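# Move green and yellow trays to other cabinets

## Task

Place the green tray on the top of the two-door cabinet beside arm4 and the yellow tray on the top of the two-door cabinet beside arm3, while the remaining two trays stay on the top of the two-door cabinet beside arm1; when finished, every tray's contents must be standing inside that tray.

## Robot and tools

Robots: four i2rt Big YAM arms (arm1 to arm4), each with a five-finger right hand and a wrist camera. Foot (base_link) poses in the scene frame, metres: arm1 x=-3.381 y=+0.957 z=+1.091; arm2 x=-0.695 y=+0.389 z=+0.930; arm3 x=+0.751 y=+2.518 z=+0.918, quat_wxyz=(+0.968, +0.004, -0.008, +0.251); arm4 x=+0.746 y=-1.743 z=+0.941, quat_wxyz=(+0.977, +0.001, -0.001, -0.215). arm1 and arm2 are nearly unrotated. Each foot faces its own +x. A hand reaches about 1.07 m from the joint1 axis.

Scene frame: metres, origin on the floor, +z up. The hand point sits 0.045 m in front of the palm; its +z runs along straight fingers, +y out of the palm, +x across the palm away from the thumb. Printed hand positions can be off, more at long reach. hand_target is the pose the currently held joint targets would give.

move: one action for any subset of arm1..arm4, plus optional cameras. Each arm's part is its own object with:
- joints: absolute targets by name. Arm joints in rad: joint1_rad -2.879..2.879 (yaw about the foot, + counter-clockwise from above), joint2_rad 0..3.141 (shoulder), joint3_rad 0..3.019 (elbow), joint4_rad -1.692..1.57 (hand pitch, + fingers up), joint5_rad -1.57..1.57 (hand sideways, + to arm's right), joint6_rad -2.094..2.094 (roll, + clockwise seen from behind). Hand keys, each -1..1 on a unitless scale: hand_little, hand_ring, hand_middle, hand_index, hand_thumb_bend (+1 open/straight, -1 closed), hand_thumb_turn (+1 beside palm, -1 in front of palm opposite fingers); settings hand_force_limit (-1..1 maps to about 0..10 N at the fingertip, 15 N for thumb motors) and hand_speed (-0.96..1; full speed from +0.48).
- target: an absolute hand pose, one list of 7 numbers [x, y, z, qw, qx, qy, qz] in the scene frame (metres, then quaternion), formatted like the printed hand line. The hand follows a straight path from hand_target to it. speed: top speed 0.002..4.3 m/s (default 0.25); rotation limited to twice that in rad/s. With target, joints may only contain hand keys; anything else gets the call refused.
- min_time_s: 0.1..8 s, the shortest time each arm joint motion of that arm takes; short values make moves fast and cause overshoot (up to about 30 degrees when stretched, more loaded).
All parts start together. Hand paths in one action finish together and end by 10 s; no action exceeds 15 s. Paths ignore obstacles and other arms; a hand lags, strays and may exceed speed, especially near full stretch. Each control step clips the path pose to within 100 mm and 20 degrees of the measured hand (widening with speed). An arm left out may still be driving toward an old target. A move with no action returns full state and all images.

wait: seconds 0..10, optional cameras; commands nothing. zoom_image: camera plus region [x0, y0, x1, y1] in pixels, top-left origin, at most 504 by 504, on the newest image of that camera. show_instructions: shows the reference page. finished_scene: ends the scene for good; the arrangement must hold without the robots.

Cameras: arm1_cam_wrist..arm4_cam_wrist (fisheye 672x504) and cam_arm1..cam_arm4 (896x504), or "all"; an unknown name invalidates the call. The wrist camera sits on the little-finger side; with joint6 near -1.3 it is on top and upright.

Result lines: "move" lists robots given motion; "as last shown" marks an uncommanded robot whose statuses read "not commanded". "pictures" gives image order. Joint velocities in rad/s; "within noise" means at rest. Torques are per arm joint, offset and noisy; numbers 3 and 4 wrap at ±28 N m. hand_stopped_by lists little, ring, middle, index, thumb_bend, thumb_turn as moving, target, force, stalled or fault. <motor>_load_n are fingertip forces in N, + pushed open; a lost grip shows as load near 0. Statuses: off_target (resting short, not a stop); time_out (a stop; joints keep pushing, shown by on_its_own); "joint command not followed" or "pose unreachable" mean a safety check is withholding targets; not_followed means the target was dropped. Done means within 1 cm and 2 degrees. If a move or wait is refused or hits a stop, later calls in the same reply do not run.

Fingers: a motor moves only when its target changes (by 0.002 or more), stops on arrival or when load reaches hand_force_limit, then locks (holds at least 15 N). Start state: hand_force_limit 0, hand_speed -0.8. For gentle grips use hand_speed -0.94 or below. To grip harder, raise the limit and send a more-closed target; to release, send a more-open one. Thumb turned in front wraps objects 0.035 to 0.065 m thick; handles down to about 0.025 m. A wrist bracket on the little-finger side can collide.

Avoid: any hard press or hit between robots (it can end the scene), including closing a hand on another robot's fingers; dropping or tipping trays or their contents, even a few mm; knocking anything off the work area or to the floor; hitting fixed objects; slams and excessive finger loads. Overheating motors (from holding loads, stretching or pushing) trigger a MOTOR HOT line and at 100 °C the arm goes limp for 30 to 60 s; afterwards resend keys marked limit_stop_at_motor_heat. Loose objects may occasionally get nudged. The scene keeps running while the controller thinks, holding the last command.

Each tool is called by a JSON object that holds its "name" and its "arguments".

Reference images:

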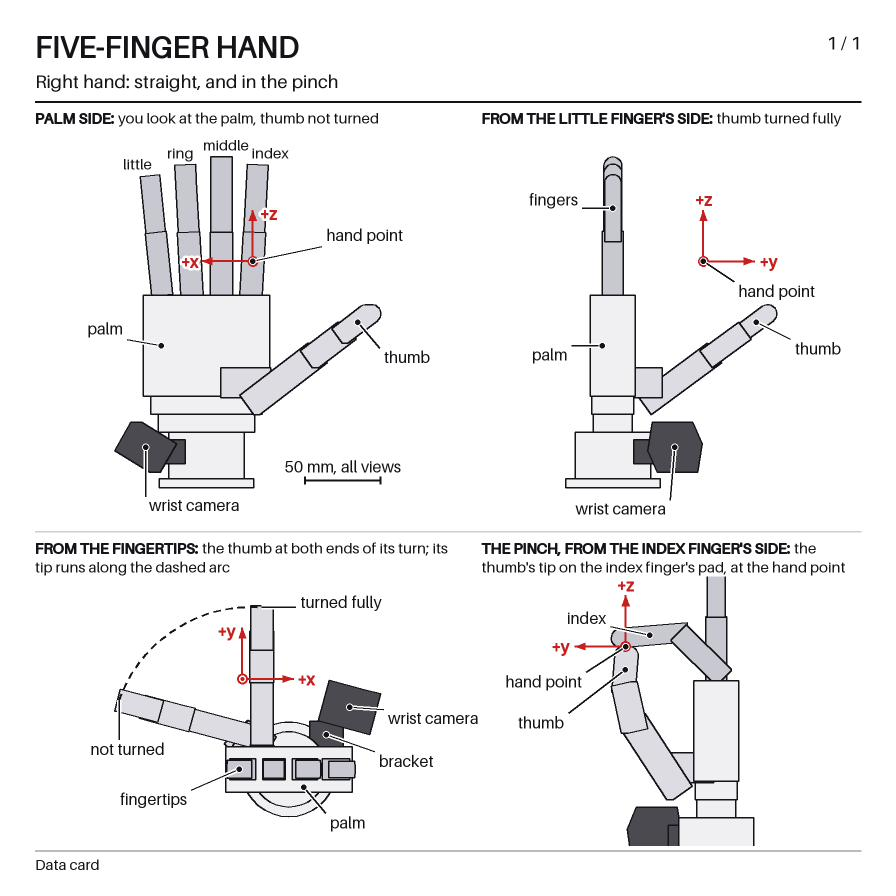

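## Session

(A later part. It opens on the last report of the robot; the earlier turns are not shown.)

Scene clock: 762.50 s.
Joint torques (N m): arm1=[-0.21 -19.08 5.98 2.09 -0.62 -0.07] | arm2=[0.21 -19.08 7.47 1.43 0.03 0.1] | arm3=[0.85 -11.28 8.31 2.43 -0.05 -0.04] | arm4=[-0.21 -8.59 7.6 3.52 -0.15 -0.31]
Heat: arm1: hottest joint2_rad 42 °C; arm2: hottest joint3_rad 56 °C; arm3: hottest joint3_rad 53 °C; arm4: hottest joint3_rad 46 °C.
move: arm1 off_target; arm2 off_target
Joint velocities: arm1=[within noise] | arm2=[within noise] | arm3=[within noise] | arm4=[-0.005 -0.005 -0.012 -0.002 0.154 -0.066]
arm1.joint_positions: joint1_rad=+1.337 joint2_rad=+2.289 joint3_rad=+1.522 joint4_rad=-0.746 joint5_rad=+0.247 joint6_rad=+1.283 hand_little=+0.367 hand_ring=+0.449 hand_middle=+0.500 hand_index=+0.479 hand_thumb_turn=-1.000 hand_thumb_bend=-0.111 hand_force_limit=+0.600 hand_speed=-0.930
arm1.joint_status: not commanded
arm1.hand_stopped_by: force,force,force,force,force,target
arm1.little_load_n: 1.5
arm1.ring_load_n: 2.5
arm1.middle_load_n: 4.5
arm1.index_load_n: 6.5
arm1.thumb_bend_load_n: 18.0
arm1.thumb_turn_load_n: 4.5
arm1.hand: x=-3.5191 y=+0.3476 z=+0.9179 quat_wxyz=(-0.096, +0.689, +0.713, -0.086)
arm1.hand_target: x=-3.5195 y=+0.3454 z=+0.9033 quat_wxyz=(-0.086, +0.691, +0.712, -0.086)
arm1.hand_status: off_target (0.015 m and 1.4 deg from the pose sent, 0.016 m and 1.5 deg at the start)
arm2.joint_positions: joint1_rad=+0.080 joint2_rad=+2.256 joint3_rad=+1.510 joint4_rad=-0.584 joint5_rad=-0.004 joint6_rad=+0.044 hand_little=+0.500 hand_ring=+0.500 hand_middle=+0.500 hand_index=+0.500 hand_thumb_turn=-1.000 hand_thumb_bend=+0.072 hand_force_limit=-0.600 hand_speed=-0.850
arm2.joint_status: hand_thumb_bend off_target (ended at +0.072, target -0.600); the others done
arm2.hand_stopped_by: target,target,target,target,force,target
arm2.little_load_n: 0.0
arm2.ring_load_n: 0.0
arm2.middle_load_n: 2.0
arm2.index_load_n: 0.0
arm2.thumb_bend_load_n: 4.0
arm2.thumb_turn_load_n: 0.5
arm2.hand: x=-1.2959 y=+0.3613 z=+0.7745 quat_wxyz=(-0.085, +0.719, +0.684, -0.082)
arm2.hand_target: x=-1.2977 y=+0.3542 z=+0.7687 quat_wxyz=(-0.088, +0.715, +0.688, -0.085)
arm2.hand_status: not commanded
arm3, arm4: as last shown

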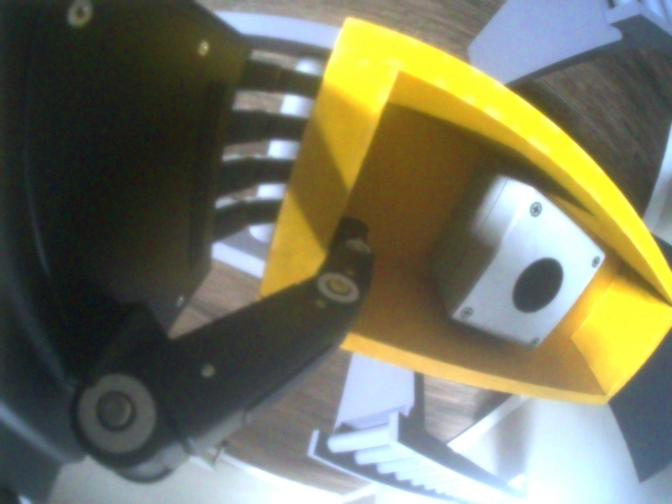

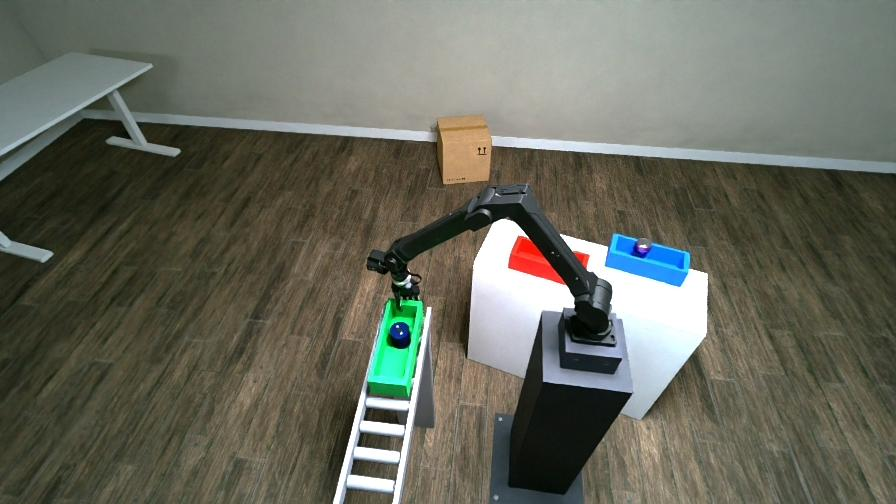

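{"name": "move", "arguments": {"arm2": {"joints": {"hand_speed": -0.7, "hand_thumb_bend": 0.4}}}}

{"name": "move", "arguments": {"arm2": {"target": [-1.296, 0.354, 0.756, -0.0879, 0.7157, 0.6876, -0.0845], "speed": 0.05}}}

{"name": "move", "arguments": {"arm2": {"joints": {"hand_speed": -0.85, "hand_force_limit": -0.6, "hand_thumb_bend": -0.6}}, "cameras": ["arm2_cam_wrist"]}}

Scene clock: 766.13 s.
Joint torques (N m): arm1=[-0.15 -19.02 6 2.07 -0.62 -0.07] | arm2=[-0.03 -18.61 7.61 1.5 0.03 0.08] | arm3=[0.91 -11.28 8.34 2.41 -0.04 -0.04] | arm4=[-0.44 -8.35 7.47 3.47 -0.14 -0.3]
Heat: arm1: hottest joint2_rad 42 °C; arm2: hottest joint3_rad 56 °C; arm3: hottest joint3_rad 52 °C; arm4: hottest joint3_rad 46 °C.
move: arm2 done
Joint velocities: within noise
arm1, arm3, arm4: as last shown
arm1.little_load_n: 1.0
arm1.middle_load_n: 4.0
arm1.thumb_bend_load_n: 18.5
arm2.joint_positions: joint1_rad=+0.080 joint2_rad=+2.256 joint3_rad=+1.510 joint4_rad=-0.584 joint5_rad=-0.004 joint6_rad=+0.046 hand_little=+0.500 hand_ring=+0.500 hand_middle=+0.500 hand_index=+0.500 hand_thumb_turn=-1.000 hand_thumb_bend=+0.400 hand_force_limit=-0.600 hand_speed=-0.700
arm2.joint_status: all done
arm2.hand_stopped_by: target,target,target,target,target,target
arm2.little_load_n: 0.0
arm2.ring_load_n: 0.0
arm2.middle_load_n: 0.0
arm2.index_load_n: 0.0
arm2.thumb_bend_load_n: 0.0
arm2.thumb_turn_load_n: 0.0
arm2.hand: x=-1.2959 y=+0.3612 z=+0.7745 quat_wxyz=(-0.085, +0.720, +0.684, -0.082)
arm2.hand_target: x=-1.2977 y=+0.3541 z=+0.7687 quat_wxyz=(-0.088, +0.716, +0.688, -0.085)
arm2.hand_status: not commanded
arm3.thumb_bend_load_n: -0.5
pictures: none

Scene clock: 767.17 s.
Joint torques (N m): arm1=[-0.32 -19.02 6.01 2.06 -0.62 -0.07] | arm2=[-0.38 -18.84 7.47 1.5 0.02 0.06] | arm3=[0.85 -11.28 8.32 2.43 -0.04 -0.04] | arm4=[-0.21 -8.35 7.46 3.41 -0.18 -0.27]
Heat: arm1: hottest joint2_rad 42 °C; arm2: hottest joint3_rad 55 °C; arm3: hottest joint3_rad 52 °C; arm4: hottest joint3_rad 46 °C.
move: arm2 done
Joint velocities: within noise
arm1, arm3, arm4: as last shown
arm1.middle_load_n: 4.5
arm2.joint_positions: joint1_rad=+0.080 joint2_rad=+2.274 joint3_rad=+1.504 joint4_rad=-0.562 joint5_rad=-0.004 joint6_rad=+0.046 hand_little=+0.500 hand_ring=+0.500 hand_middle=+0.500 hand_index=+0.500 hand_thumb_turn=-1.000 hand_thumb_bend=+0.400 hand_force_limit=-0.600 hand_speed=-0.700
arm2.joint_status: not commanded
arm2.hand_stopped_by: target,target,target,target,target,target
arm2.little_load_n: 0.0
arm2.ring_load_n: 0.0
arm2.middle_load_n: 0.0
arm2.index_load_n: 0.0
arm2.thumb_bend_load_n: 0.0
arm2.thumb_turn_load_n: 0.0
arm2.hand: x=-1.2931 y=+0.3613 z=+0.7623 quat_wxyz=(-0.084, +0.720, +0.684, -0.081)
arm2.hand_target: x=-1.2948 y=+0.3542 z=+0.7556 quat_wxyz=(-0.087, +0.716, +0.688, -0.084)
arm2.hand_status: done (0.010 m and 0.9 deg from the pose sent, 0.020 m and 0.7 deg at the start)
arm3.thumb_bend_load_n: 0.0
pictures: none

Scene clock: 771.40 s.
Joint torques (N m): arm1=[-0.26 -19.02 5.98 2.07 -0.62 -0.08] | arm2=[-0.56 -18.96 7.39 1.55 0.03 0.03] | arm3=[0.91 -11.28 8.34 2.43 -0.05 -0.04] | arm4=[-0.15 -8.47 7.51 3.38 -0.13 -0.3]
Heat: arm1: hottest joint2_rad 42 °C; arm2: hottest joint3_rad 55 °C; arm3: hottest joint3_rad 52 °C; arm4: hottest joint3_rad 46 °C.
move: arm2 off_target
Joint velocities: within noise
arm1, arm3, arm4: as last shown
arm2.joint_positions: joint1_rad=+0.080 joint2_rad=+2.274 joint3_rad=+1.504 joint4_rad=-0.559 joint5_rad=-0.004 joint6_rad=+0.044 hand_little=+0.500 hand_ring=+0.500 hand_middle=+0.500 hand_index=+0.500 hand_thumb_turn=-1.000 hand_thumb_bend=+0.073 hand_force_limit=-0.600 hand_speed=-0.850
arm2.joint_status: hand_thumb_bend off_target (ended at +0.073, target -0.600); the others done
arm2.hand_stopped_by: target,target,target,target,force,target
arm2.little_load_n: 0.0
arm2.ring_load_n: 0.0
arm2.middle_load_n: 2.0
arm2.index_load_n: 0.0
arm2.thumb_bend_load_n: 3.0
arm2.thumb_turn_load_n: 0.5
arm2.hand: x=-1.2939 y=+0.3614 z=+0.7623 quat_wxyz=(-0.085, +0.719, +0.684, -0.082)
arm2.hand_target: x=-1.2950 y=+0.3543 z=+0.7556 quat_wxyz=(-0.088, +0.715, +0.688, -0.084)
arm2.hand_status: not commanded
arm3.index_load_n: -0.5
arm4.thumb_bend_load_n: 0.5

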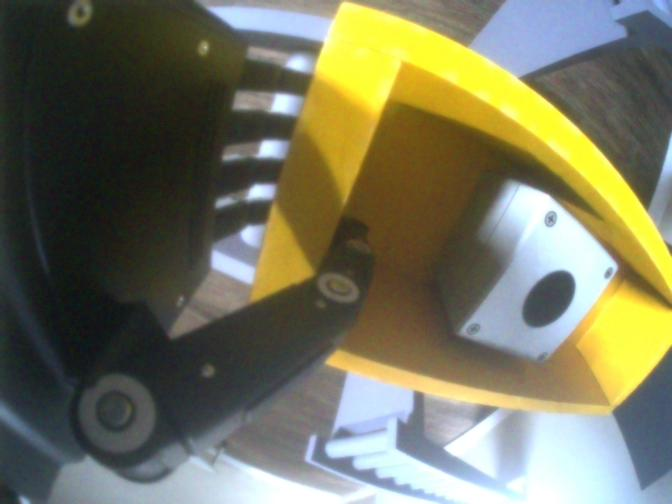

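{"name": "move", "arguments": {"arm2": {"joints": {"hand_speed": -0.92, "hand_force_limit": -0.6, "hand_little": -0.1, "hand_ring": -0.1, "hand_middle": -0.1, "hand_index": -0.1}}}}

{"name": "move", "arguments": {"arm2": {"joints": {"hand_speed": -0.93, "hand_force_limit": 0.6, "hand_thumb_bend": -0.62}}, "cameras": ["arm2_cam_wrist"]}}

Scene clock: 775.00 s.
Joint torques (N m): arm1=[-0.26 -18.96 5.97 2.07 -0.62 -0.07] | arm2=[-0.5 -19.19 7.45 1.4 0.06 0] | arm3=[0.91 -11.28 8.32 2.4 -0.04 -0.04] | arm4=[0.09 -8.29 7.57 3.44 -0.16 -0.29]
Heat: arm1: hottest joint2_rad 42 °C; arm2: hottest joint3_rad 54 °C; arm3: hottest joint3_rad 52 °C; arm4: hottest joint3_rad 46 °C.
move: arm2 off_target
Joint velocities: within noise
arm1: as last shown
arm2.joint_positions: joint1_rad=+0.080 joint2_rad=+2.274 joint3_rad=+1.504 joint4_rad=-0.558 joint5_rad=-0.004 joint6_rad=+0.038 hand_little=+0.337 hand_ring=+0.434 hand_middle=+0.495 hand_index=+0.464 hand_thumb_turn=-1.000 hand_thumb_bend=+0.074 hand_force_limit=-0.600 hand_speed=-0.920
arm2.joint_status: hand_little off_target (ended at +0.337, target -0.100); hand_ring off_target (ended at +0.434, target -0.100); hand_middle off_target (ended at +0.495, target -0.100); hand_index off_target (ended at +0.464, target -0.100); the others done
arm2.hand_stopped_by: force,force,force,force,force,target
arm2.little_load_n: 1.5
arm2.ring_load_n: 1.5
arm2.middle_load_n: 0.5
arm2.index_load_n: 3.0
arm2.thumb_bend_load_n: 7.5
arm2.thumb_turn_load_n: 1.0
arm2.hand: x=-1.2941 y=+0.3618 z=+0.7622 quat_wxyz=(-0.086, +0.717, +0.687, -0.082)
arm2.hand_target: x=-1.2949 y=+0.3549 z=+0.7555 quat_wxyz=(-0.088, +0.713, +0.690, -0.084)
arm2.hand_status: not commanded
arm3.joint_positions: joint1_rad=+0.139 joint2_rad=+1.485 joint3_rad=+0.702 joint4_rad=+0.272 joint5_rad=+0.077 joint6_rad=-1.169 hand_little=+1.000 hand_ring=+1.000 hand_middle=+1.000 hand_index=+1.000 hand_thumb_turn=+1.000 hand_thumb_bend=+1.000 hand_force_limit=+0.000 hand_speed=-0.800
arm3.joint_status: not commanded
arm3.hand_stopped_by: target,target,target,target,target,target
arm3.little_load_n: 0.0
arm3.ring_load_n: 0.0
arm3.middle_load_n: 0.5
arm3.index_load_n: 0.0
arm3.thumb_bend_load_n: 0.0
arm3.thumb_turn_load_n: 0.0
arm3.hand: x=+1.2106 y=+2.7919 z=+0.9962 quat_wxyz=(-0.228, +0.854, +0.085, +0.460)
arm3.hand_target: x=+1.2118 y=+2.7968 z=+0.9940 quat_wxyz=(-0.231, +0.850, +0.092, +0.464)
arm3.hand_status: not commanded
arm4.joint_positions: joint1_rad=+0.131 joint2_rad=+1.483 joint3_rad=+0.716 joint4_rad=+0.273 joint5_rad=+0.090 joint6_rad=-1.154 hand_little=+1.000 hand_ring=+1.000 hand_middle=+1.000 hand_index=+1.000 hand_thumb_turn=+1.000 hand_thumb_bend=+1.000 hand_force_limit=+0.000 hand_speed=-0.800
arm4.joint_status: not commanded
arm4.hand_stopped_by: target,target,target,target,target,target
arm4.little_load_n: 0.0
arm4.ring_load_n: -0.5
arm4.middle_load_n: 0.0
arm4.index_load_n: 0.0
arm4.thumb_bend_load_n: 0.0
arm4.thumb_turn_load_n: 0.0
arm4.hand: x=+1.2414 y=-1.9614 z=+1.0186 quat_wxyz=(+0.008, +0.794, -0.324, +0.514)
arm4.hand_target: x=+1.2418 y=-1.9547 z=+1.0094 quat_wxyz=(+0.008, +0.800, -0.311, +0.512)
arm4.hand_status: not commanded
pictures: none

Scene clock: 775.70 s.
Joint torques (N m): arm1=[-0.26 -19.08 6 2.09 -0.62 -0.08] | arm2=[-0.26 -19.37 7.42 1.18 0.01 0.08] | arm3=[0.85 -11.28 8.32 2.41 -0.05 -0.04] | arm4=[0.15 -8.12 7.57 3.47 -0.16 -0.3]
Heat: arm1: hottest joint2_rad 42 °C; arm2: hottest joint3_rad 54 °C; arm3: hottest joint3_rad 52 °C; arm4: hottest joint3_rad 46 °C.
move: arm2 off_target
Joint velocities: within noise
arm1, arm3, arm4: as last shown
arm1.thumb_bend_load_n: 18.0
arm2.joint_positions: joint1_rad=+0.080 joint2_rad=+2.274 joint3_rad=+1.504 joint4_rad=-0.552 joint5_rad=-0.004 joint6_rad=+0.037 hand_little=+0.337 hand_ring=+0.434 hand_middle=+0.495 hand_index=+0.465 hand_thumb_turn=-1.000 hand_thumb_bend=+0.051 hand_force_limit=+0.600 hand_speed=-0.930
arm2.joint_status: hand_thumb_bend off_target (ended at +0.051, target -0.620); the others done
arm2.hand_stopped_by: force,force,force,force,force,target
arm2.little_load_n: 3.0
arm2.ring_load_n: 2.0
arm2.middle_load_n: 1.0
arm2.index_load_n: 4.0
arm2.thumb_bend_load_n: 11.0
arm2.thumb_turn_load_n: 1.5
arm2.hand: x=-1.2958 y=+0.3619 z=+0.7623 quat_wxyz=(-0.088, +0.716, +0.687, -0.085)
arm2.hand_target: x=-1.2949 y=+0.3550 z=+0.7555 quat_wxyz=(-0.088, +0.713, +0.691, -0.084)
arm2.hand_status: not commanded
arm3.middle_load_n: 0.0
arm4.ring_load_n: 0.0

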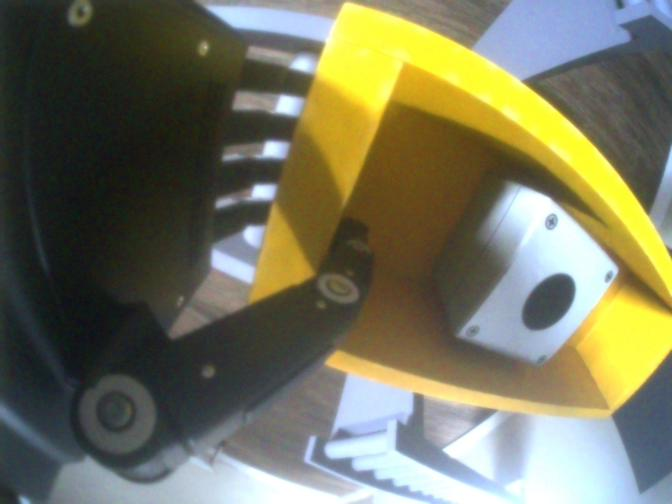

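{"name": "move", "arguments": {"arm2": {"target": [-1.296, 0.355, 0.80, -0.0879, 0.7157, 0.6876, -0.0845], "speed": 0.04}, "cameras": ["arm2_cam_wrist"]}}

Scene clock: 778.63 s.
Joint torques (N m): arm1=[-0.32 -19.02 5.98 2.07 -0.62 -0.07] | arm2=[-0.38 -23.59 7.92 -0.38 -0.01 0.11] | arm3=[0.79 -11.34 8.32 2.43 -0.04 -0.05] | arm4=[-0.26 -8.23 7.5 3.59 -0.13 -0.31]
Heat: arm1: hottest joint2_rad 42 °C; arm2: hottest joint3_rad 54 °C; arm3: hottest joint3_rad 52 °C; arm4: hottest joint3_rad 46 °C.
move: arm2 off_target
Joint velocities: within noise
arm1, arm3, arm4: as last shown
arm1.thumb_bend_load_n: 18.5
arm2.joint_positions: joint1_rad=+0.080 joint2_rad=+2.259 joint3_rad=+1.501 joint4_rad=-0.572 joint5_rad=-0.004 joint6_rad=+0.037 hand_little=+0.337 hand_ring=+0.434 hand_middle=+0.495 hand_index=+0.465 hand_thumb_turn=-1.000 hand_thumb_bend=+0.052 hand_force_limit=+0.600 hand_speed=-0.930
arm2.joint_status: not commanded
arm2.hand_stopped_by: force,force,force,force,force,target
arm2.little_load_n: 2.5
arm2.ring_load_n: 3.0
arm2.middle_load_n: 2.5
arm2.index_load_n: 5.5
arm2.thumb_bend_load_n: 15.5
arm2.thumb_turn_load_n: 2.5
arm2.hand: x=-1.2931 y=+0.3618 z=+0.7701 quat_wxyz=(-0.086, +0.717, +0.687, -0.082)
arm2.hand_target: x=-1.2997 y=+0.3551 z=+0.7991 quat_wxyz=(-0.092, +0.715, +0.687, -0.089)
arm2.hand_status: off_target (0.031 m and 0.4 deg from the pose sent, 0.038 m and 0.1 deg at the start)

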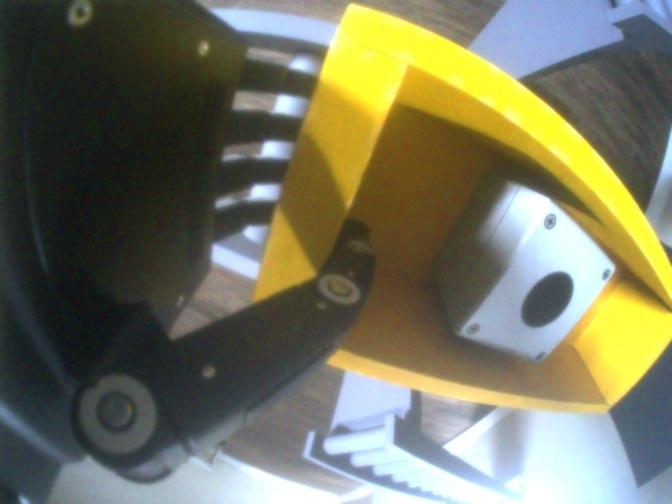

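{"name": "move", "arguments": {"arm2": {"target": [-1.3, 0.355, 0.85, -0.0879, 0.7157, 0.6876, -0.0845], "speed": 0.05}, "cameras": ["arm2_cam_wrist"]}}

Scene clock: 780.97 s.
Joint torques (N m): arm1=[-0.26 -19.14 6.01 2.1 -0.62 -0.07] | arm2=[-0.85 -23 10.47 -0.34 -0.03 0.08] | arm3=[0.85 -11.28 8.34 2.43 -0.05 -0.04] | arm4=[-0.67 -8 7.49 3.44 -0.14 -0.31]
Heat: arm1: hottest joint2_rad 42 °C; arm2: hottest joint3_rad 53 °C; arm3: hottest joint3_rad 52 °C; arm4: hottest joint3_rad 45 °C.
move: arm2 off_target
Joint velocities: within noise
arm1, arm3, arm4: as last shown
arm1.ring_load_n: 3.0
arm2.joint_positions: joint1_rad=+0.080 joint2_rad=+2.188 joint3_rad=+1.501 joint4_rad=-0.688 joint5_rad=-0.002 joint6_rad=+0.047 hand_little=+0.337 hand_ring=+0.435 hand_middle=+0.495 hand_index=+0.465 hand_thumb_turn=-1.000 hand_thumb_bend=+0.053 hand_force_limit=+0.600 hand_speed=-0.930
arm2.joint_status: not commanded
arm2.hand_stopped_by: force,force,force,force,force,target
arm2.little_load_n: 2.0
arm2.ring_load_n: 3.0
arm2.middle_load_n: 3.0
arm2.index_load_n: 6.0
arm2.thumb_bend_load_n: 15.5
arm2.thumb_turn_load_n: 2.5
arm2.hand: x=-1.2805 y=+0.3608 z=+0.8104 quat_wxyz=(-0.070, +0.722, +0.685, -0.065)
arm2.hand_target: x=-1.2998 y=+0.3547 z=+0.8483 quat_wxyz=(-0.087, +0.719, +0.684, -0.084)
arm2.hand_status: off_target (0.044 m and 3.1 deg from the pose sent, 0.080 m and 0.4 deg at the start)
arm4.index_load_n: 0.5

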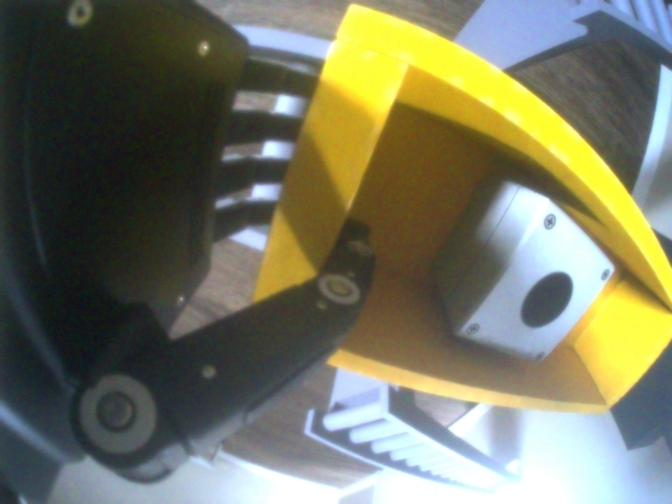

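{"name": "move", "arguments": {"arm2": {"target": [-1.25, 0.355, 1.13, -0.0879, 0.7157, 0.6876, -0.0845], "speed": 0.15}, "cameras": ["arm2_cam_wrist", "cam_arm2"]}}

Scene clock: 789.50 s.
Joint torques (N m): arm1=[-0.26 -19.08 6.01 2.06 -0.62 -0.07] | arm2=[-2.26 -19.6 15.24 -0.34 -0.16 -0.08] | arm3=[0.91 -11.28 8.34 2.41 -0.05 -0.04] | arm4=[-0.38 -8.47 7.54 3.4 -0.17 -0.29]
Heat: arm1: hottest joint2_rad 42 °C; arm2: hottest joint3_rad 53 °C; arm3: hottest joint3_rad 51 °C; arm4: hottest joint3_rad 45 °C.
move: arm2 off_target
Joint velocities: within noise
arm1.joint_positions: joint1_rad=+1.337 joint2_rad=+2.289 joint3_rad=+1.522 joint4_rad=-0.746 joint5_rad=+0.247 joint6_rad=+1.283 hand_little=+0.367 hand_ring=+0.449 hand_middle=+0.500 hand_index=+0.479 hand_thumb_turn=-1.000 hand_thumb_bend=-0.111 hand_force_limit=+0.600 hand_speed=-0.930
arm1.joint_status: not commanded
arm1.hand_stopped_by: force,force,force,force,force,target
arm1.little_load_n: 1.0
arm1.ring_load_n: 3.0
arm1.middle_load_n: 4.5
arm1.index_load_n: 6.5
arm1.thumb_bend_load_n: 18.5
arm1.thumb_turn_load_n: 4.5
arm1.hand: x=-3.5191 y=+0.3476 z=+0.9179 quat_wxyz=(-0.096, +0.689, +0.713, -0.086)
arm1.hand_target: x=-3.5195 y=+0.3454 z=+0.9033 quat_wxyz=(-0.086, +0.691, +0.712, -0.086)
arm1.hand_status: not commanded
arm2.joint_positions: joint1_rad=+0.080 joint2_rad=+1.811 joint3_rad=+1.688 joint4_rad=-1.260 joint5_rad=-0.004 joint6_rad=+0.047 hand_little=+0.337 hand_ring=+0.435 hand_middle=+0.495 hand_index=+0.465 hand_thumb_turn=-1.000 hand_thumb_bend=+0.053 hand_force_limit=+0.600 hand_speed=-0.930
arm2.joint_status: not commanded
arm2.hand_stopped_by: force,force,force,force,force,target
arm2.little_load_n: 2.0
arm2.ring_load_n: 3.0
arm2.middle_load_n: 3.0
arm2.index_load_n: 6.0
arm2.thumb_bend_load_n: 16.0
arm2.thumb_turn_load_n: 2.0
arm2.hand: x=-1.2448 y=+0.3567 z=+1.0884 quat_wxyz=(-0.067, +0.723, +0.685, -0.063)
arm2.hand_target: x=-1.2533 y=+0.3550 z=+1.1295 quat_wxyz=(-0.088, +0.715, +0.688, -0.086)
arm2.hand_status: off_target (0.042 m and 3.5 deg from the pose sent, 0.321 m and 3.1 deg at the start)
arm3, arm4: as last shown
arm4.index_load_n: 0.0

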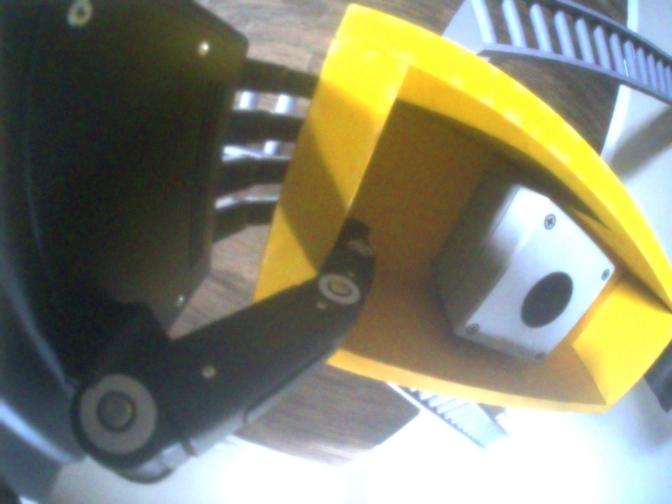

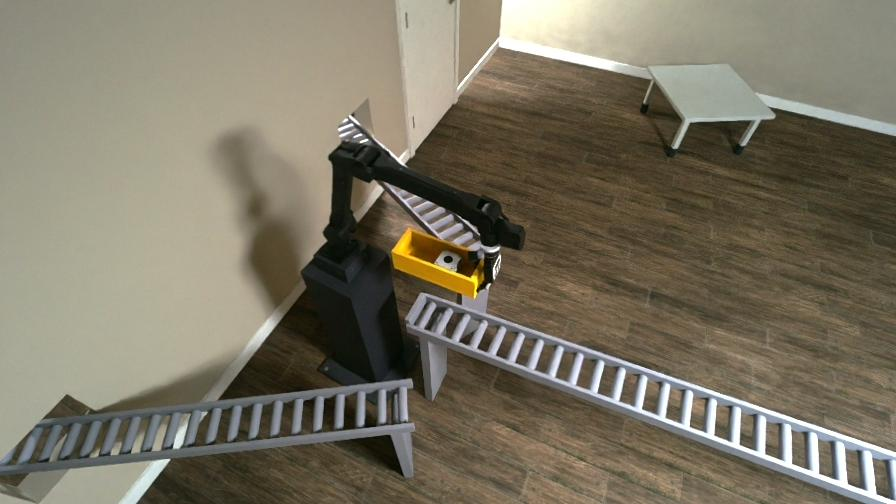

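{"name": "move", "arguments": {"arm1": {"joints": {"hand_speed": -0.8, "hand_thumb_bend": 0.3}}, "arm2": {"joints": {"joint1_rad": -0.5, "joint6_rad": -1.0}, "min_time_s": 5}, "cameras": ["arm2_cam_wrist", "cam_arm2", "cam_arm1"]}}

Scene clock: 796.10 s.
Joint torques (N m): arm1=[-0.26 -19.14 6.05 1.16 -0.04 -0.07] | arm2=[-2.73 -19.25 15.13 -0.12 0.3 -0.17] | arm3=[0.91 -11.28 8.34 2.43 -0.04 -0.04] | arm4=[-0.38 -8.29 7.54 3.48 -0.15 -0.3]
Heat: arm1: hottest joint2_rad 42 °C; arm2: hottest joint3_rad 56 °C; arm3: hottest joint3_rad 51 °C; arm4: hottest joint3_rad 45 °C.
move: arm1 done; arm2 done
Joint velocities: within noise
arm1.joint_positions: joint1_rad=+1.337 joint2_rad=+2.289 joint3_rad=+1.522 joint4_rad=-0.723 joint5_rad=+0.219 joint6_rad=+1.283 hand_little=+0.366 hand_ring=+0.449 hand_middle=+0.500 hand_index=+0.479 hand_thumb_turn=-1.000 hand_thumb_bend=+0.300 hand_force_limit=+0.600 hand_speed=-0.800
arm1.joint_status: all done
arm1.hand_stopped_by: force,force,force,force,target,target
arm1.little_load_n: 0.0
arm1.ring_load_n: 0.0
arm1.middle_load_n: 0.0
arm1.index_load_n: 0.0
arm1.thumb_bend_load_n: 0.5
arm1.thumb_turn_load_n: 0.0
arm1.hand: x=-3.5152 y=+0.3400 z=+0.9191 quat_wxyz=(-0.078, +0.691, +0.713, -0.089)
arm1.hand_target: x=-3.5171 y=+0.3447 z=+0.9035 quat_wxyz=(-0.081, +0.692, +0.713, -0.084)
arm1.hand_status: not commanded
arm2.joint_positions: joint1_rad=-0.496 joint2_rad=+1.811 joint3_rad=+1.688 joint4_rad=-1.283 joint5_rad=-0.016 joint6_rad=-0.977 hand_little=+0.337 hand_ring=+0.435 hand_middle=+0.495 hand_index=+0.465 hand_thumb_turn=-1.000 hand_thumb_bend=+0.053 hand_force_limit=+0.600 hand_speed=-0.930
arm2.joint_status: all done
arm2.hand_stopped_by: force,force,force,force,force,target
arm2.little_load_n: 1.5
arm2.ring_load_n: 3.0
arm2.middle_load_n: 3.0
arm2.index_load_n: 6.0
arm2.thumb_bend_load_n: 15.0
arm2.thumb_turn_load_n: 3.0
arm2.hand: x=-1.1318 y=+0.7101 z=+1.0929 quat_wxyz=(-0.084, +0.552, +0.830, -0.002)
arm2.hand_target: x=-1.1369 y=+0.7235 z=+1.1342 quat_wxyz=(-0.120, +0.545, +0.830, +0.005)
arm2.hand_status: not commanded
arm3, arm4: as last shown
pictures: arm2_cam_wrist, cam_arm1, cam_arm2

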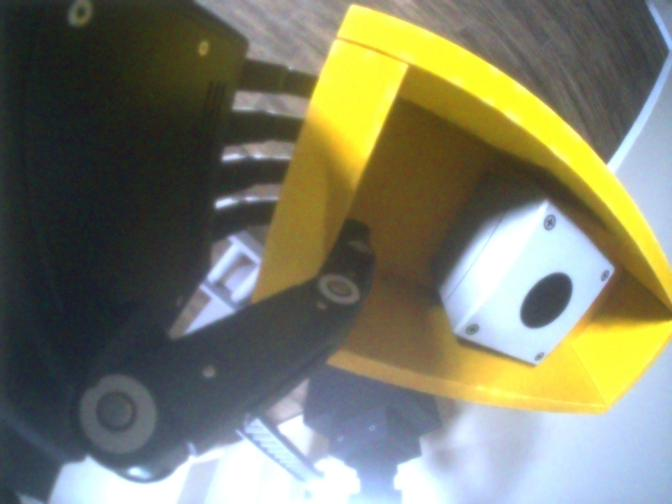

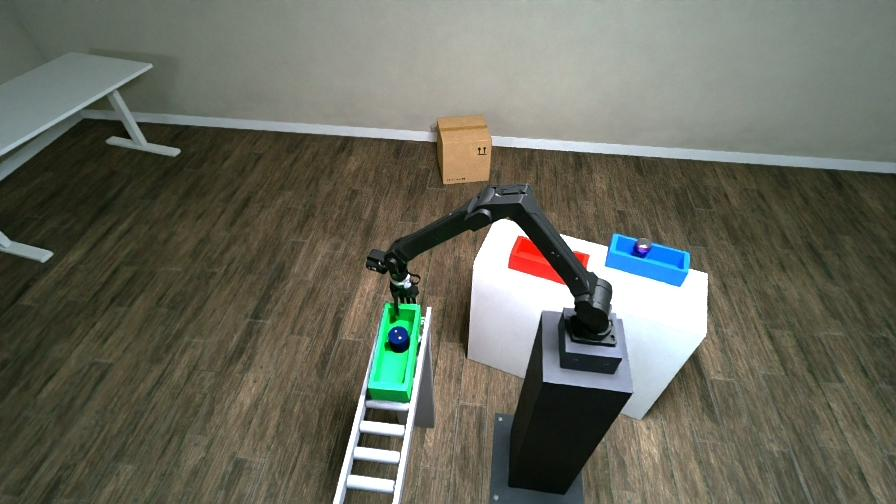

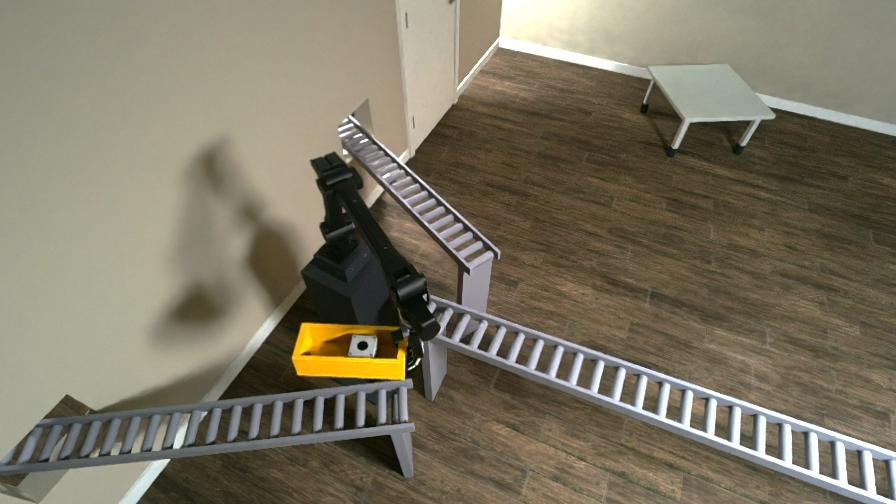

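{"name": "move", "arguments": {"arm1": {"joints": {"hand_thumb_bend": 1.0, "hand_little": 0.8, "hand_ring": 0.8, "hand_middle": 0.8, "hand_index": 0.8}}, "arm2": {"target": [-1.055, 0.665, 1.05, -0.061, 0.4963, 0.8595, -0.1056], "speed": 0.12}}}

{"name": "move", "arguments": {"arm1": {"target": [-3.52, 0.348, 1.05, -0.0862, 0.7018, 0.7018, -0.0862], "speed": 0.15}, "cameras": ["arm2_cam_wrist", "cam_arm2", "cam_arm1"]}}

{"name": "zoom_image", "arguments": {"camera": "cam_arm2", "region": [260, 270, 500, 470]}}

Scene clock: 803.70 s.
Joint torques (N m): arm1=[-0.26 -19.14 6.06 1.16 -0.01 -0.07] | arm2=[-2.96 -17.55 11.19 0.69 0.08 0.01] | arm3=[0.91 -11.22 8.32 2.41 -0.05 -0.04] | arm4=[-0.56 -8.18 7.71 3.43 -0.17 -0.3]
Heat: arm1: hottest joint2_rad 42 °C; arm2: hottest joint3_rad 57 °C; arm3: hottest joint3_rad 51 °C; arm4: hottest joint3_rad 45 °C.
move: arm1 done; arm2 off_target
Joint velocities: within noise
arm1.joint_positions: joint1_rad=+1.337 joint2_rad=+2.289 joint3_rad=+1.522 joint4_rad=-0.723 joint5_rad=+0.217 joint6_rad=+1.283 hand_little=+0.800 hand_ring=+0.800 hand_middle=+0.800 hand_index=+0.800 hand_thumb_turn=-1.000 hand_thumb_bend=+1.000 hand_force_limit=+0.600 hand_speed=-0.800
arm1.joint_status: all done
arm1.hand_stopped_by: target,target,target,target,target,target
arm1.little_load_n: 0.0
arm1.ring_load_n: 0.0
arm1.middle_load_n: 0.0
arm1.index_load_n: 0.0
arm1.thumb_bend_load_n: 0.0
arm1.thumb_turn_load_n: 0.0
arm1.hand: x=-3.5149 y=+0.3400 z=+0.9192 quat_wxyz=(-0.078, +0.691, +0.713, -0.089)
arm1.hand_target: x=-3.5170 y=+0.3446 z=+0.9036 quat_wxyz=(-0.080, +0.692, +0.713, -0.083)
arm1.hand_status: not commanded
arm2.joint_positions: joint1_rad=-0.560 joint2_rad=+1.679 joint3_rad=+1.323 joint4_rad=-1.188 joint5_rad=-0.248 joint6_rad=-1.181 hand_little=+0.337 hand_ring=+0.435 hand_middle=+0.495 hand_index=+0.465 hand_thumb_turn=-1.000 hand_thumb_bend=+0.053 hand_force_limit=+0.600 hand_speed=-0.930
arm2.joint_status: not commanded
arm2.hand_stopped_by: force,force,force,force,force,target
arm2.little_load_n: 2.0
arm2.ring_load_n: 3.0
arm2.middle_load_n: 2.5
arm2.index_load_n: 5.5
arm2.thumb_bend_load_n: 16.0
arm2.thumb_turn_load_n: 2.0
arm2.hand: x=-1.0521 y=+0.6515 z=+1.0241 quat_wxyz=(-0.030, +0.490, +0.864, -0.114)
arm2.hand_target: x=-1.0577 y=+0.6641 z=+1.0505 quat_wxyz=(-0.066, +0.489, +0.864, -0.105)
arm2.hand_status: off_target (0.029 m and 3.8 deg from the pose sent, 0.099 m and 14.1 deg at the start)
arm3, arm4: as last shown
arm3.little_load_n: -0.5
pictures: none

Scene clock: 805.30 s.
Joint torques (N m): arm1=[-0.44 -20.01 9.17 -0.13 0.18 0.19] | arm2=[-2.37 -17.9 11.18 0.64 0.02 -0.02] | arm3=[0.85 -11.28 8.32 2.43 -0.04 -0.04] | arm4=[-0.5 -8.59 7.47 3.4 -0.16 -0.29]
Heat: arm1: hottest joint2_rad 42 °C; arm2: hottest joint3_rad 57 °C; arm3: hottest joint3_rad 51 °C; arm4: hottest joint3_rad 45 °C.
move: arm1 off_target
Joint velocities: within noise
arm1.joint_positions: joint1_rad=+1.337 joint2_rad=+2.073 joint3_rad=+1.517 joint4_rad=-0.962 joint5_rad=+0.227 joint6_rad=+1.301 hand_little=+0.800 hand_ring=+0.800 hand_middle=+0.800 hand_index=+0.800 hand_thumb_turn=-1.000 hand_thumb_bend=+1.000 hand_force_limit=+0.600 hand_speed=-0.800
arm1.joint_status: not commanded
arm1.hand_stopped_by: target,target,target,target,target,target
arm1.little_load_n: 0.0
arm1.ring_load_n: 0.5
arm1.middle_load_n: 0.0
arm1.index_load_n: 0.0
arm1.thumb_bend_load_n: -0.5
arm1.thumb_turn_load_n: 0.0
arm1.hand: x=-3.5125 y=+0.3549 z=+1.0409 quat_wxyz=(-0.088, +0.696, +0.708, -0.080)
arm1.hand_target: x=-3.5209 y=+0.3455 z=+1.0502 quat_wxyz=(-0.085, +0.706, +0.698, -0.088)
arm1.hand_status: off_target (0.014 m and 1.2 deg from the pose sent, 0.131 m and 2.1 deg at the start)
arm2, arm3, arm4: as last shown
arm2.little_load_n: 2.5
arm2.middle_load_n: 3.0
arm3.little_load_n: 0.0
arm4.index_load_n: -0.5
pictures: arm2_cam_wrist, cam_arm1, cam_arm2

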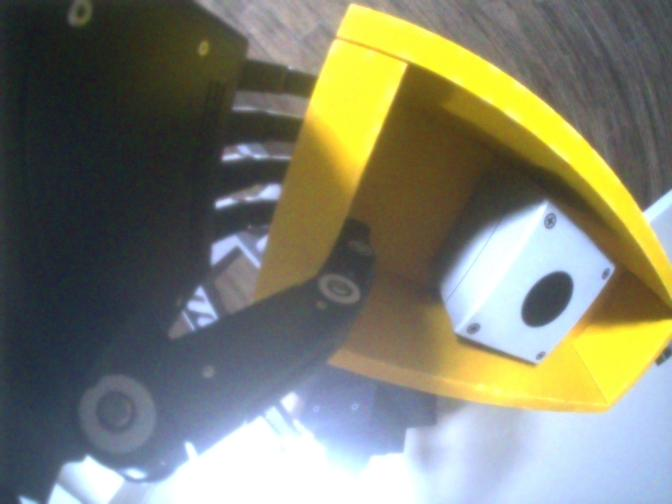

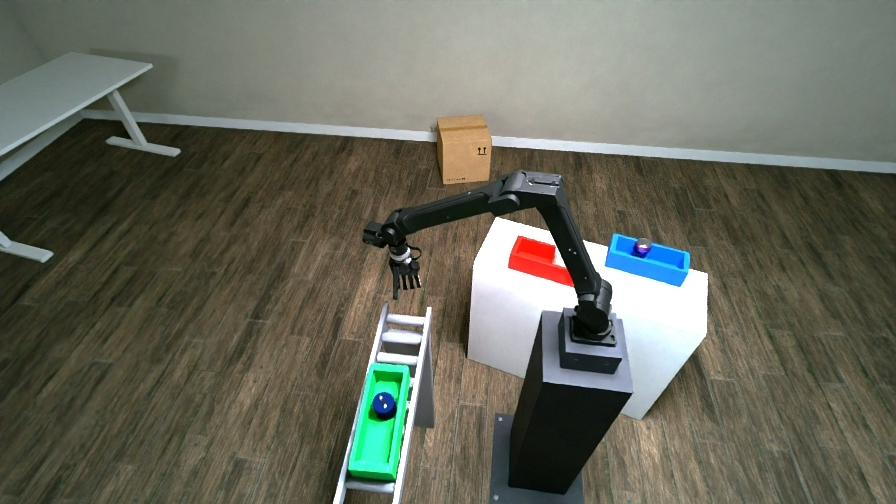

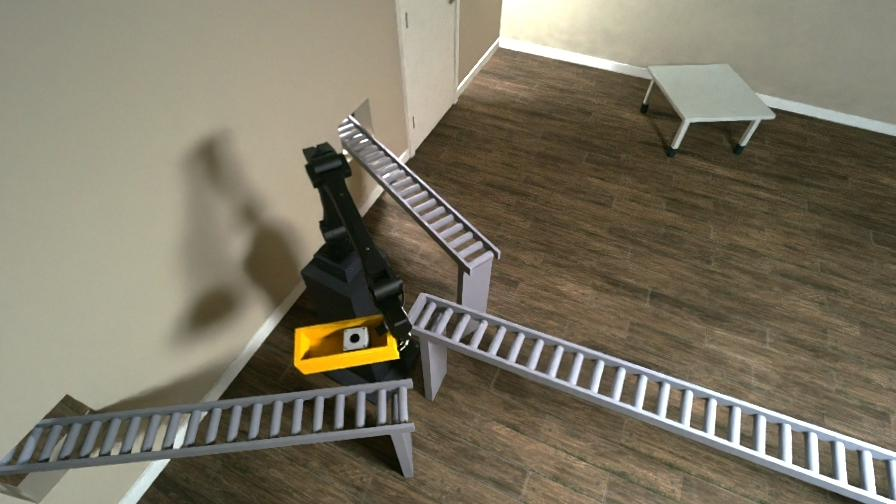

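Scaled by 2.100 from the camera's image (finer frame: 1280x720).

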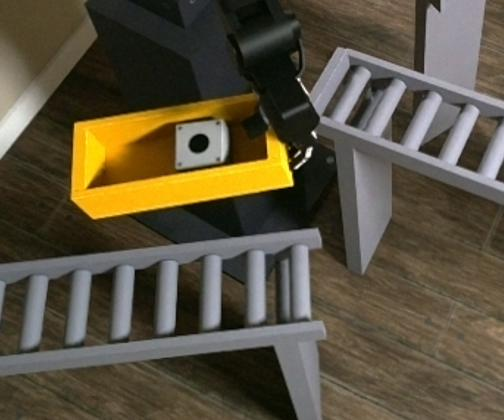

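{"name": "zoom_image", "arguments": {"camera": "cam_arm2", "region": [340, 0, 560, 180]}}

{"name": "zoom_image", "arguments": {"camera": "cam_arm2", "region": [280, 220, 520, 480]}}

Scaled by 2.291 from the camera's image (finer frame: 1280x720).

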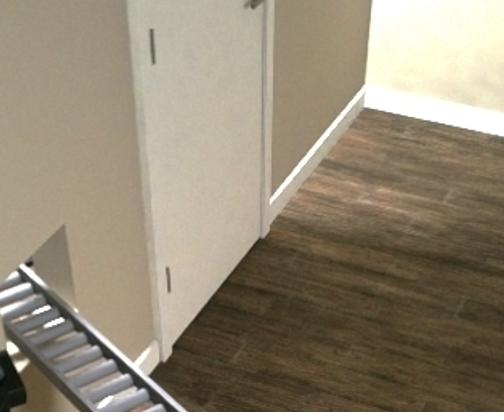

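Scaled by 1.938 from the camera's image (finer frame: 1280x720).

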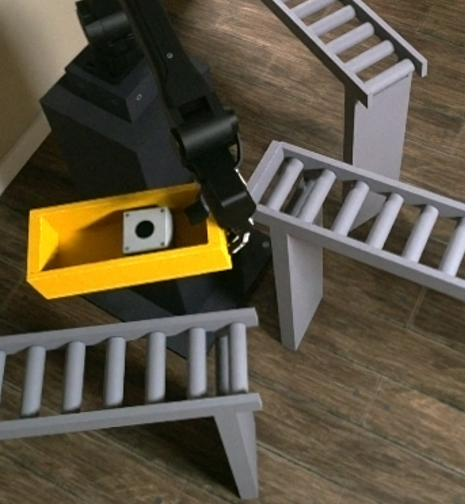

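{"name": "move", "arguments": {"arm2": {"target": [-1.058, 0.685, 1.0, -0.0700, 0.4935, 0.858, -0.103], "speed": 0.1}, "cameras": ["arm2_cam_wrist", "cam_arm2"]}}

{"name": "zoom_image", "arguments": {"camera": "cam_arm2", "region": [260, 290, 440, 450]}}

Scene clock: 819.53 s.
Joint torques (N m): arm1=[-0.5 -20.13 9.17 -0.12 0.18 0.16] | arm2=[-2.32 -17.2 10.66 0.9 0.11 -0.04] | arm3=[0.91 -11.34 8.32 2.41 -0.05 -0.04] | arm4=[-0.09 -8.53 7.51 3.41 -0.14 -0.32]
Heat: arm1: hottest joint2_rad 42 °C; arm2: hottest joint3_rad 58 °C; arm3: hottest joint3_rad 51 °C; arm4: hottest joint3_rad 45 °C.
move: arm2 off_target
Joint velocities: within noise
arm1: as last shown
arm1.ring_load_n: 0.0
arm1.thumb_bend_load_n: 0.0
arm2.joint_positions: joint1_rad=-0.592 joint2_rad=+1.734 joint3_rad=+1.277 joint4_rad=-1.067 joint5_rad=-0.248 joint6_rad=-1.198 hand_little=+0.337 hand_ring=+0.435 hand_middle=+0.495 hand_index=+0.465 hand_thumb_turn=-1.000 hand_thumb_bend=+0.053 hand_force_limit=+0.600 hand_speed=-0.930
arm2.joint_status: not commanded
arm2.hand_stopped_by: force,force,force,force,force,target
arm2.little_load_n: 2.0
arm2.ring_load_n: 3.0
arm2.middle_load_n: 2.5
arm2.index_load_n: 5.5
arm2.thumb_bend_load_n: 16.0
arm2.thumb_turn_load_n: 2.0
arm2.hand: x=-1.0514 y=+0.6711 z=+0.9812 quat_wxyz=(-0.043, +0.495, +0.860, -0.112)
arm2.hand_target: x=-1.0580 y=+0.6851 z=+1.0007 quat_wxyz=(-0.072, +0.494, +0.860, -0.103)
arm2.hand_status: off_target (0.024 m and 3.3 deg from the pose sent, 0.042 m and 4.8 deg at the start)
arm3.joint_positions: joint1_rad=+0.139 joint2_rad=+1.485 joint3_rad=+0.702 joint4_rad=+0.272 joint5_rad=+0.077 joint6_rad=-1.169 hand_little=+1.000 hand_ring=+1.000 hand_middle=+1.000 hand_index=+1.000 hand_thumb_turn=+1.000 hand_thumb_bend=+1.000 hand_force_limit=+0.000 hand_speed=-0.800
arm3.joint_status: not commanded
arm3.hand_stopped_by: target,target,target,target,target,target
arm3.little_load_n: 0.0
arm3.ring_load_n: 0.0
arm3.middle_load_n: 0.0
arm3.index_load_n: 0.0
arm3.thumb_bend_load_n: 0.5
arm3.thumb_turn_load_n: 0.0
arm3.hand: x=+1.2106 y=+2.7919 z=+0.9962 quat_wxyz=(-0.228, +0.854, +0.085, +0.460)
arm3.hand_target: x=+1.2118 y=+2.7968 z=+0.9940 quat_wxyz=(-0.231, +0.850, +0.092, +0.464)
arm3.hand_status: not commanded
arm4.joint_positions: joint1_rad=+0.131 joint2_rad=+1.483 joint3_rad=+0.716 joint4_rad=+0.273 joint5_rad=+0.090 joint6_rad=-1.154 hand_little=+1.000 hand_ring=+1.000 hand_middle=+1.000 hand_index=+1.000 hand_thumb_turn=+1.000 hand_thumb_bend=+1.000 hand_force_limit=+0.000 hand_speed=-0.800
arm4.joint_status: not commanded
arm4.hand_stopped_by: target,target,target,target,target,target
arm4.little_load_n: 0.5
arm4.ring_load_n: 0.0
arm4.middle_load_n: 0.0
arm4.index_load_n: 0.0
arm4.thumb_bend_load_n: 0.0
arm4.thumb_turn_load_n: 0.5
arm4.hand: x=+1.2414 y=-1.9614 z=+1.0186 quat_wxyz=(+0.008, +0.794, -0.324, +0.514)
arm4.hand_target: x=+1.2418 y=-1.9547 z=+1.0094 quat_wxyz=(+0.008, +0.800, -0.311, +0.512)
arm4.hand_status: not commanded

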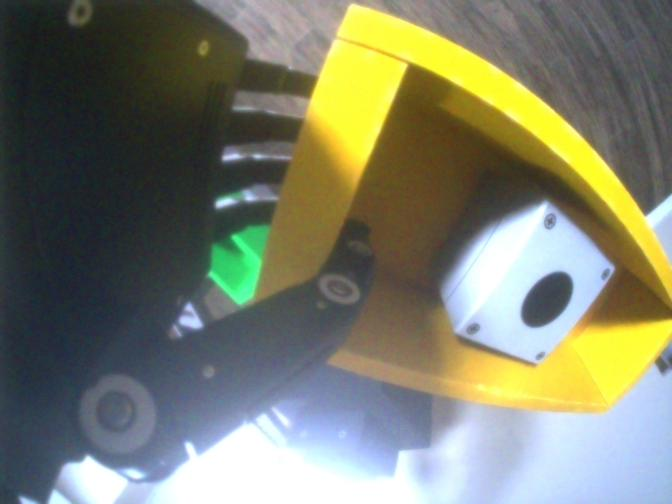

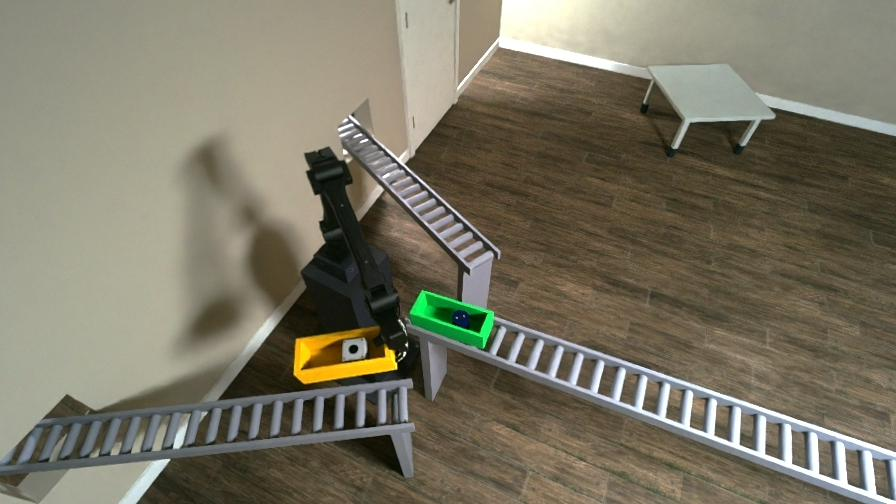

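Scaled by 2.800 from the camera's image (finer frame: 1280x720).

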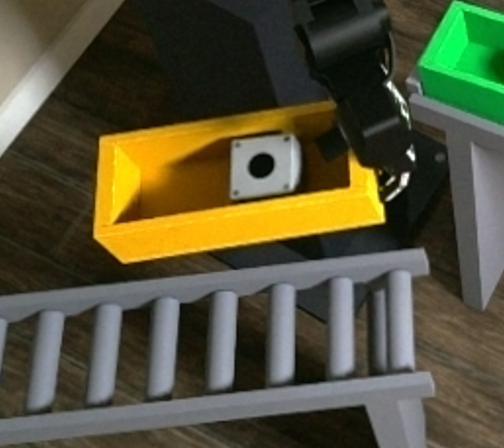

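{"name": "zoom_image", "arguments": {"camera": "cam_arm2", "region": [380, 270, 520, 390]}}

Scaled by 3.600 from the camera's image (finer frame: 1280x720).

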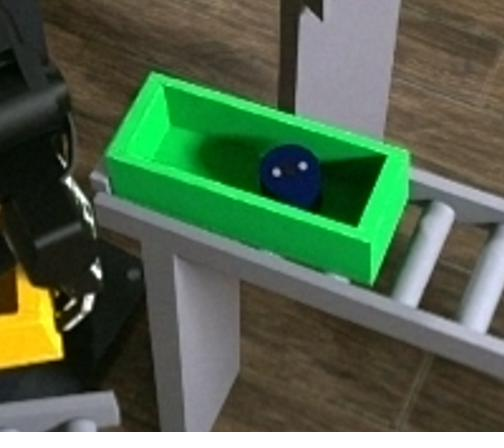

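{"name": "zoom_image", "arguments": {"camera": "cam_arm2", "region": [285, 310, 415, 400]}}

Scaled by 3.877 from the camera's image (finer frame: 1280x720).

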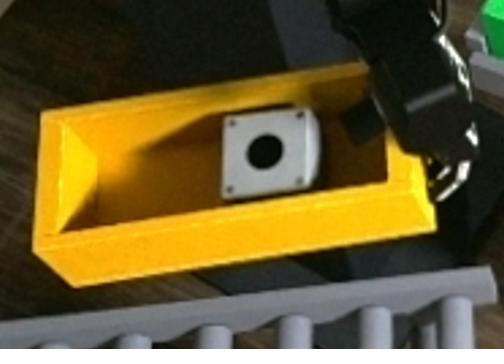

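{"name": "move", "arguments": {"arm2": {"target": [-1.115, 0.722, 0.99, -0.0700, 0.4935, 0.858, -0.103], "speed": 0.1}, "cameras": ["arm2_cam_wrist", "cam_arm2"]}}

{"name": "zoom_image", "arguments": {"camera": "cam_arm2", "region": [285, 330, 445, 440]}}

Scene clock: 859.37 s.
Joint torques (N m): arm1=[-0.44 -20.07 9.2 -0.1 0.18 0.17] | arm2=[-0.79 -18.73 13.82 -0.12 0.12 0.12] | arm3=[0.85 -11.28 8.32 2.4 -0.05 -0.04] | arm4=[-0.56 -8.53 7.56 3.36 -0.14 -0.32]
Heat: arm1: hottest joint2_rad 43 °C; arm2: hottest joint3_rad 53 °C; arm3: hottest joint3_rad 50 °C; arm4: hottest joint3_rad 44 °C.
move: arm2 off_target
Joint velocities: within noise
arm1, arm3, arm4: as last shown
arm1.index_load_n: 0.5
arm2.joint_positions: joint1_rad=-0.592 joint2_rad=+1.898 joint3_rad=+1.449 joint4_rad=-1.078 joint5_rad=-0.248 joint6_rad=-1.198 hand_little=+0.337 hand_ring=+0.435 hand_middle=+0.495 hand_index=+0.465 hand_thumb_turn=-1.000 hand_thumb_bend=+0.053 hand_force_limit=+0.600 hand_speed=-0.930
arm2.joint_status: not commanded
arm2.hand_stopped_by: force,force,force,force,force,target
arm2.little_load_n: 2.0
arm2.ring_load_n: 3.0
arm2.middle_load_n: 3.0
arm2.index_load_n: 5.5
arm2.thumb_bend_load_n: 16.0
arm2.thumb_turn_load_n: 2.0
arm2.hand: x=-1.0964 y=+0.7078 z=+0.9584 quat_wxyz=(-0.042, +0.496, +0.860, -0.112)
arm2.hand_target: x=-1.1143 y=+0.7208 z=+0.9890 quat_wxyz=(-0.070, +0.495, +0.860, -0.103)
arm2.hand_status: off_target (0.039 m and 3.4 deg from the pose sent, 0.082 m and 3.3 deg at the start)
arm3.ring_load_n: 0.5
arm3.thumb_bend_load_n: 0.0
arm4.little_load_n: 0.0
arm4.thumb_turn_load_n: 0.0

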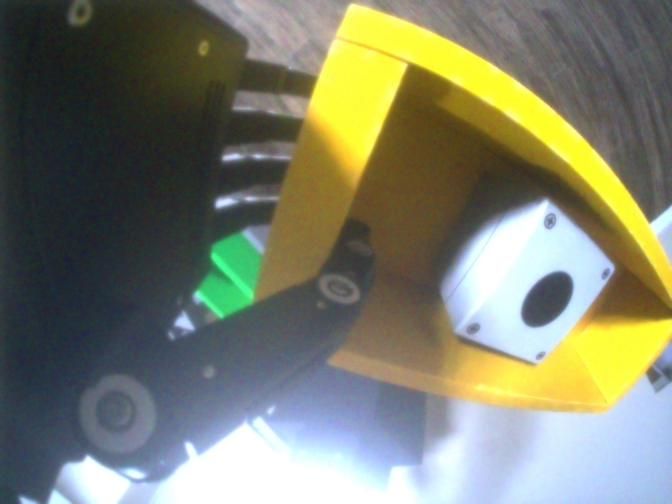

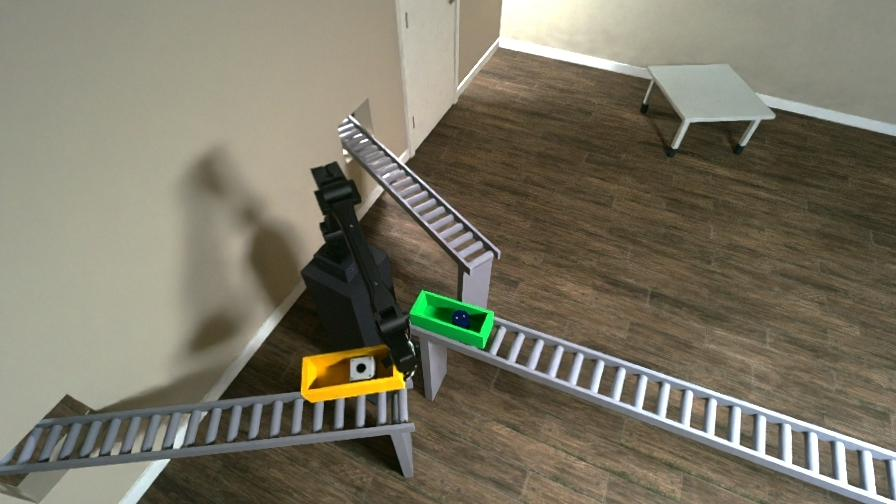

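Scaled by 3.150 from the camera's image (finer frame: 1280x720).

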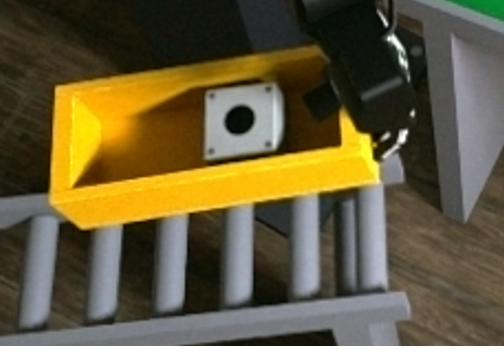

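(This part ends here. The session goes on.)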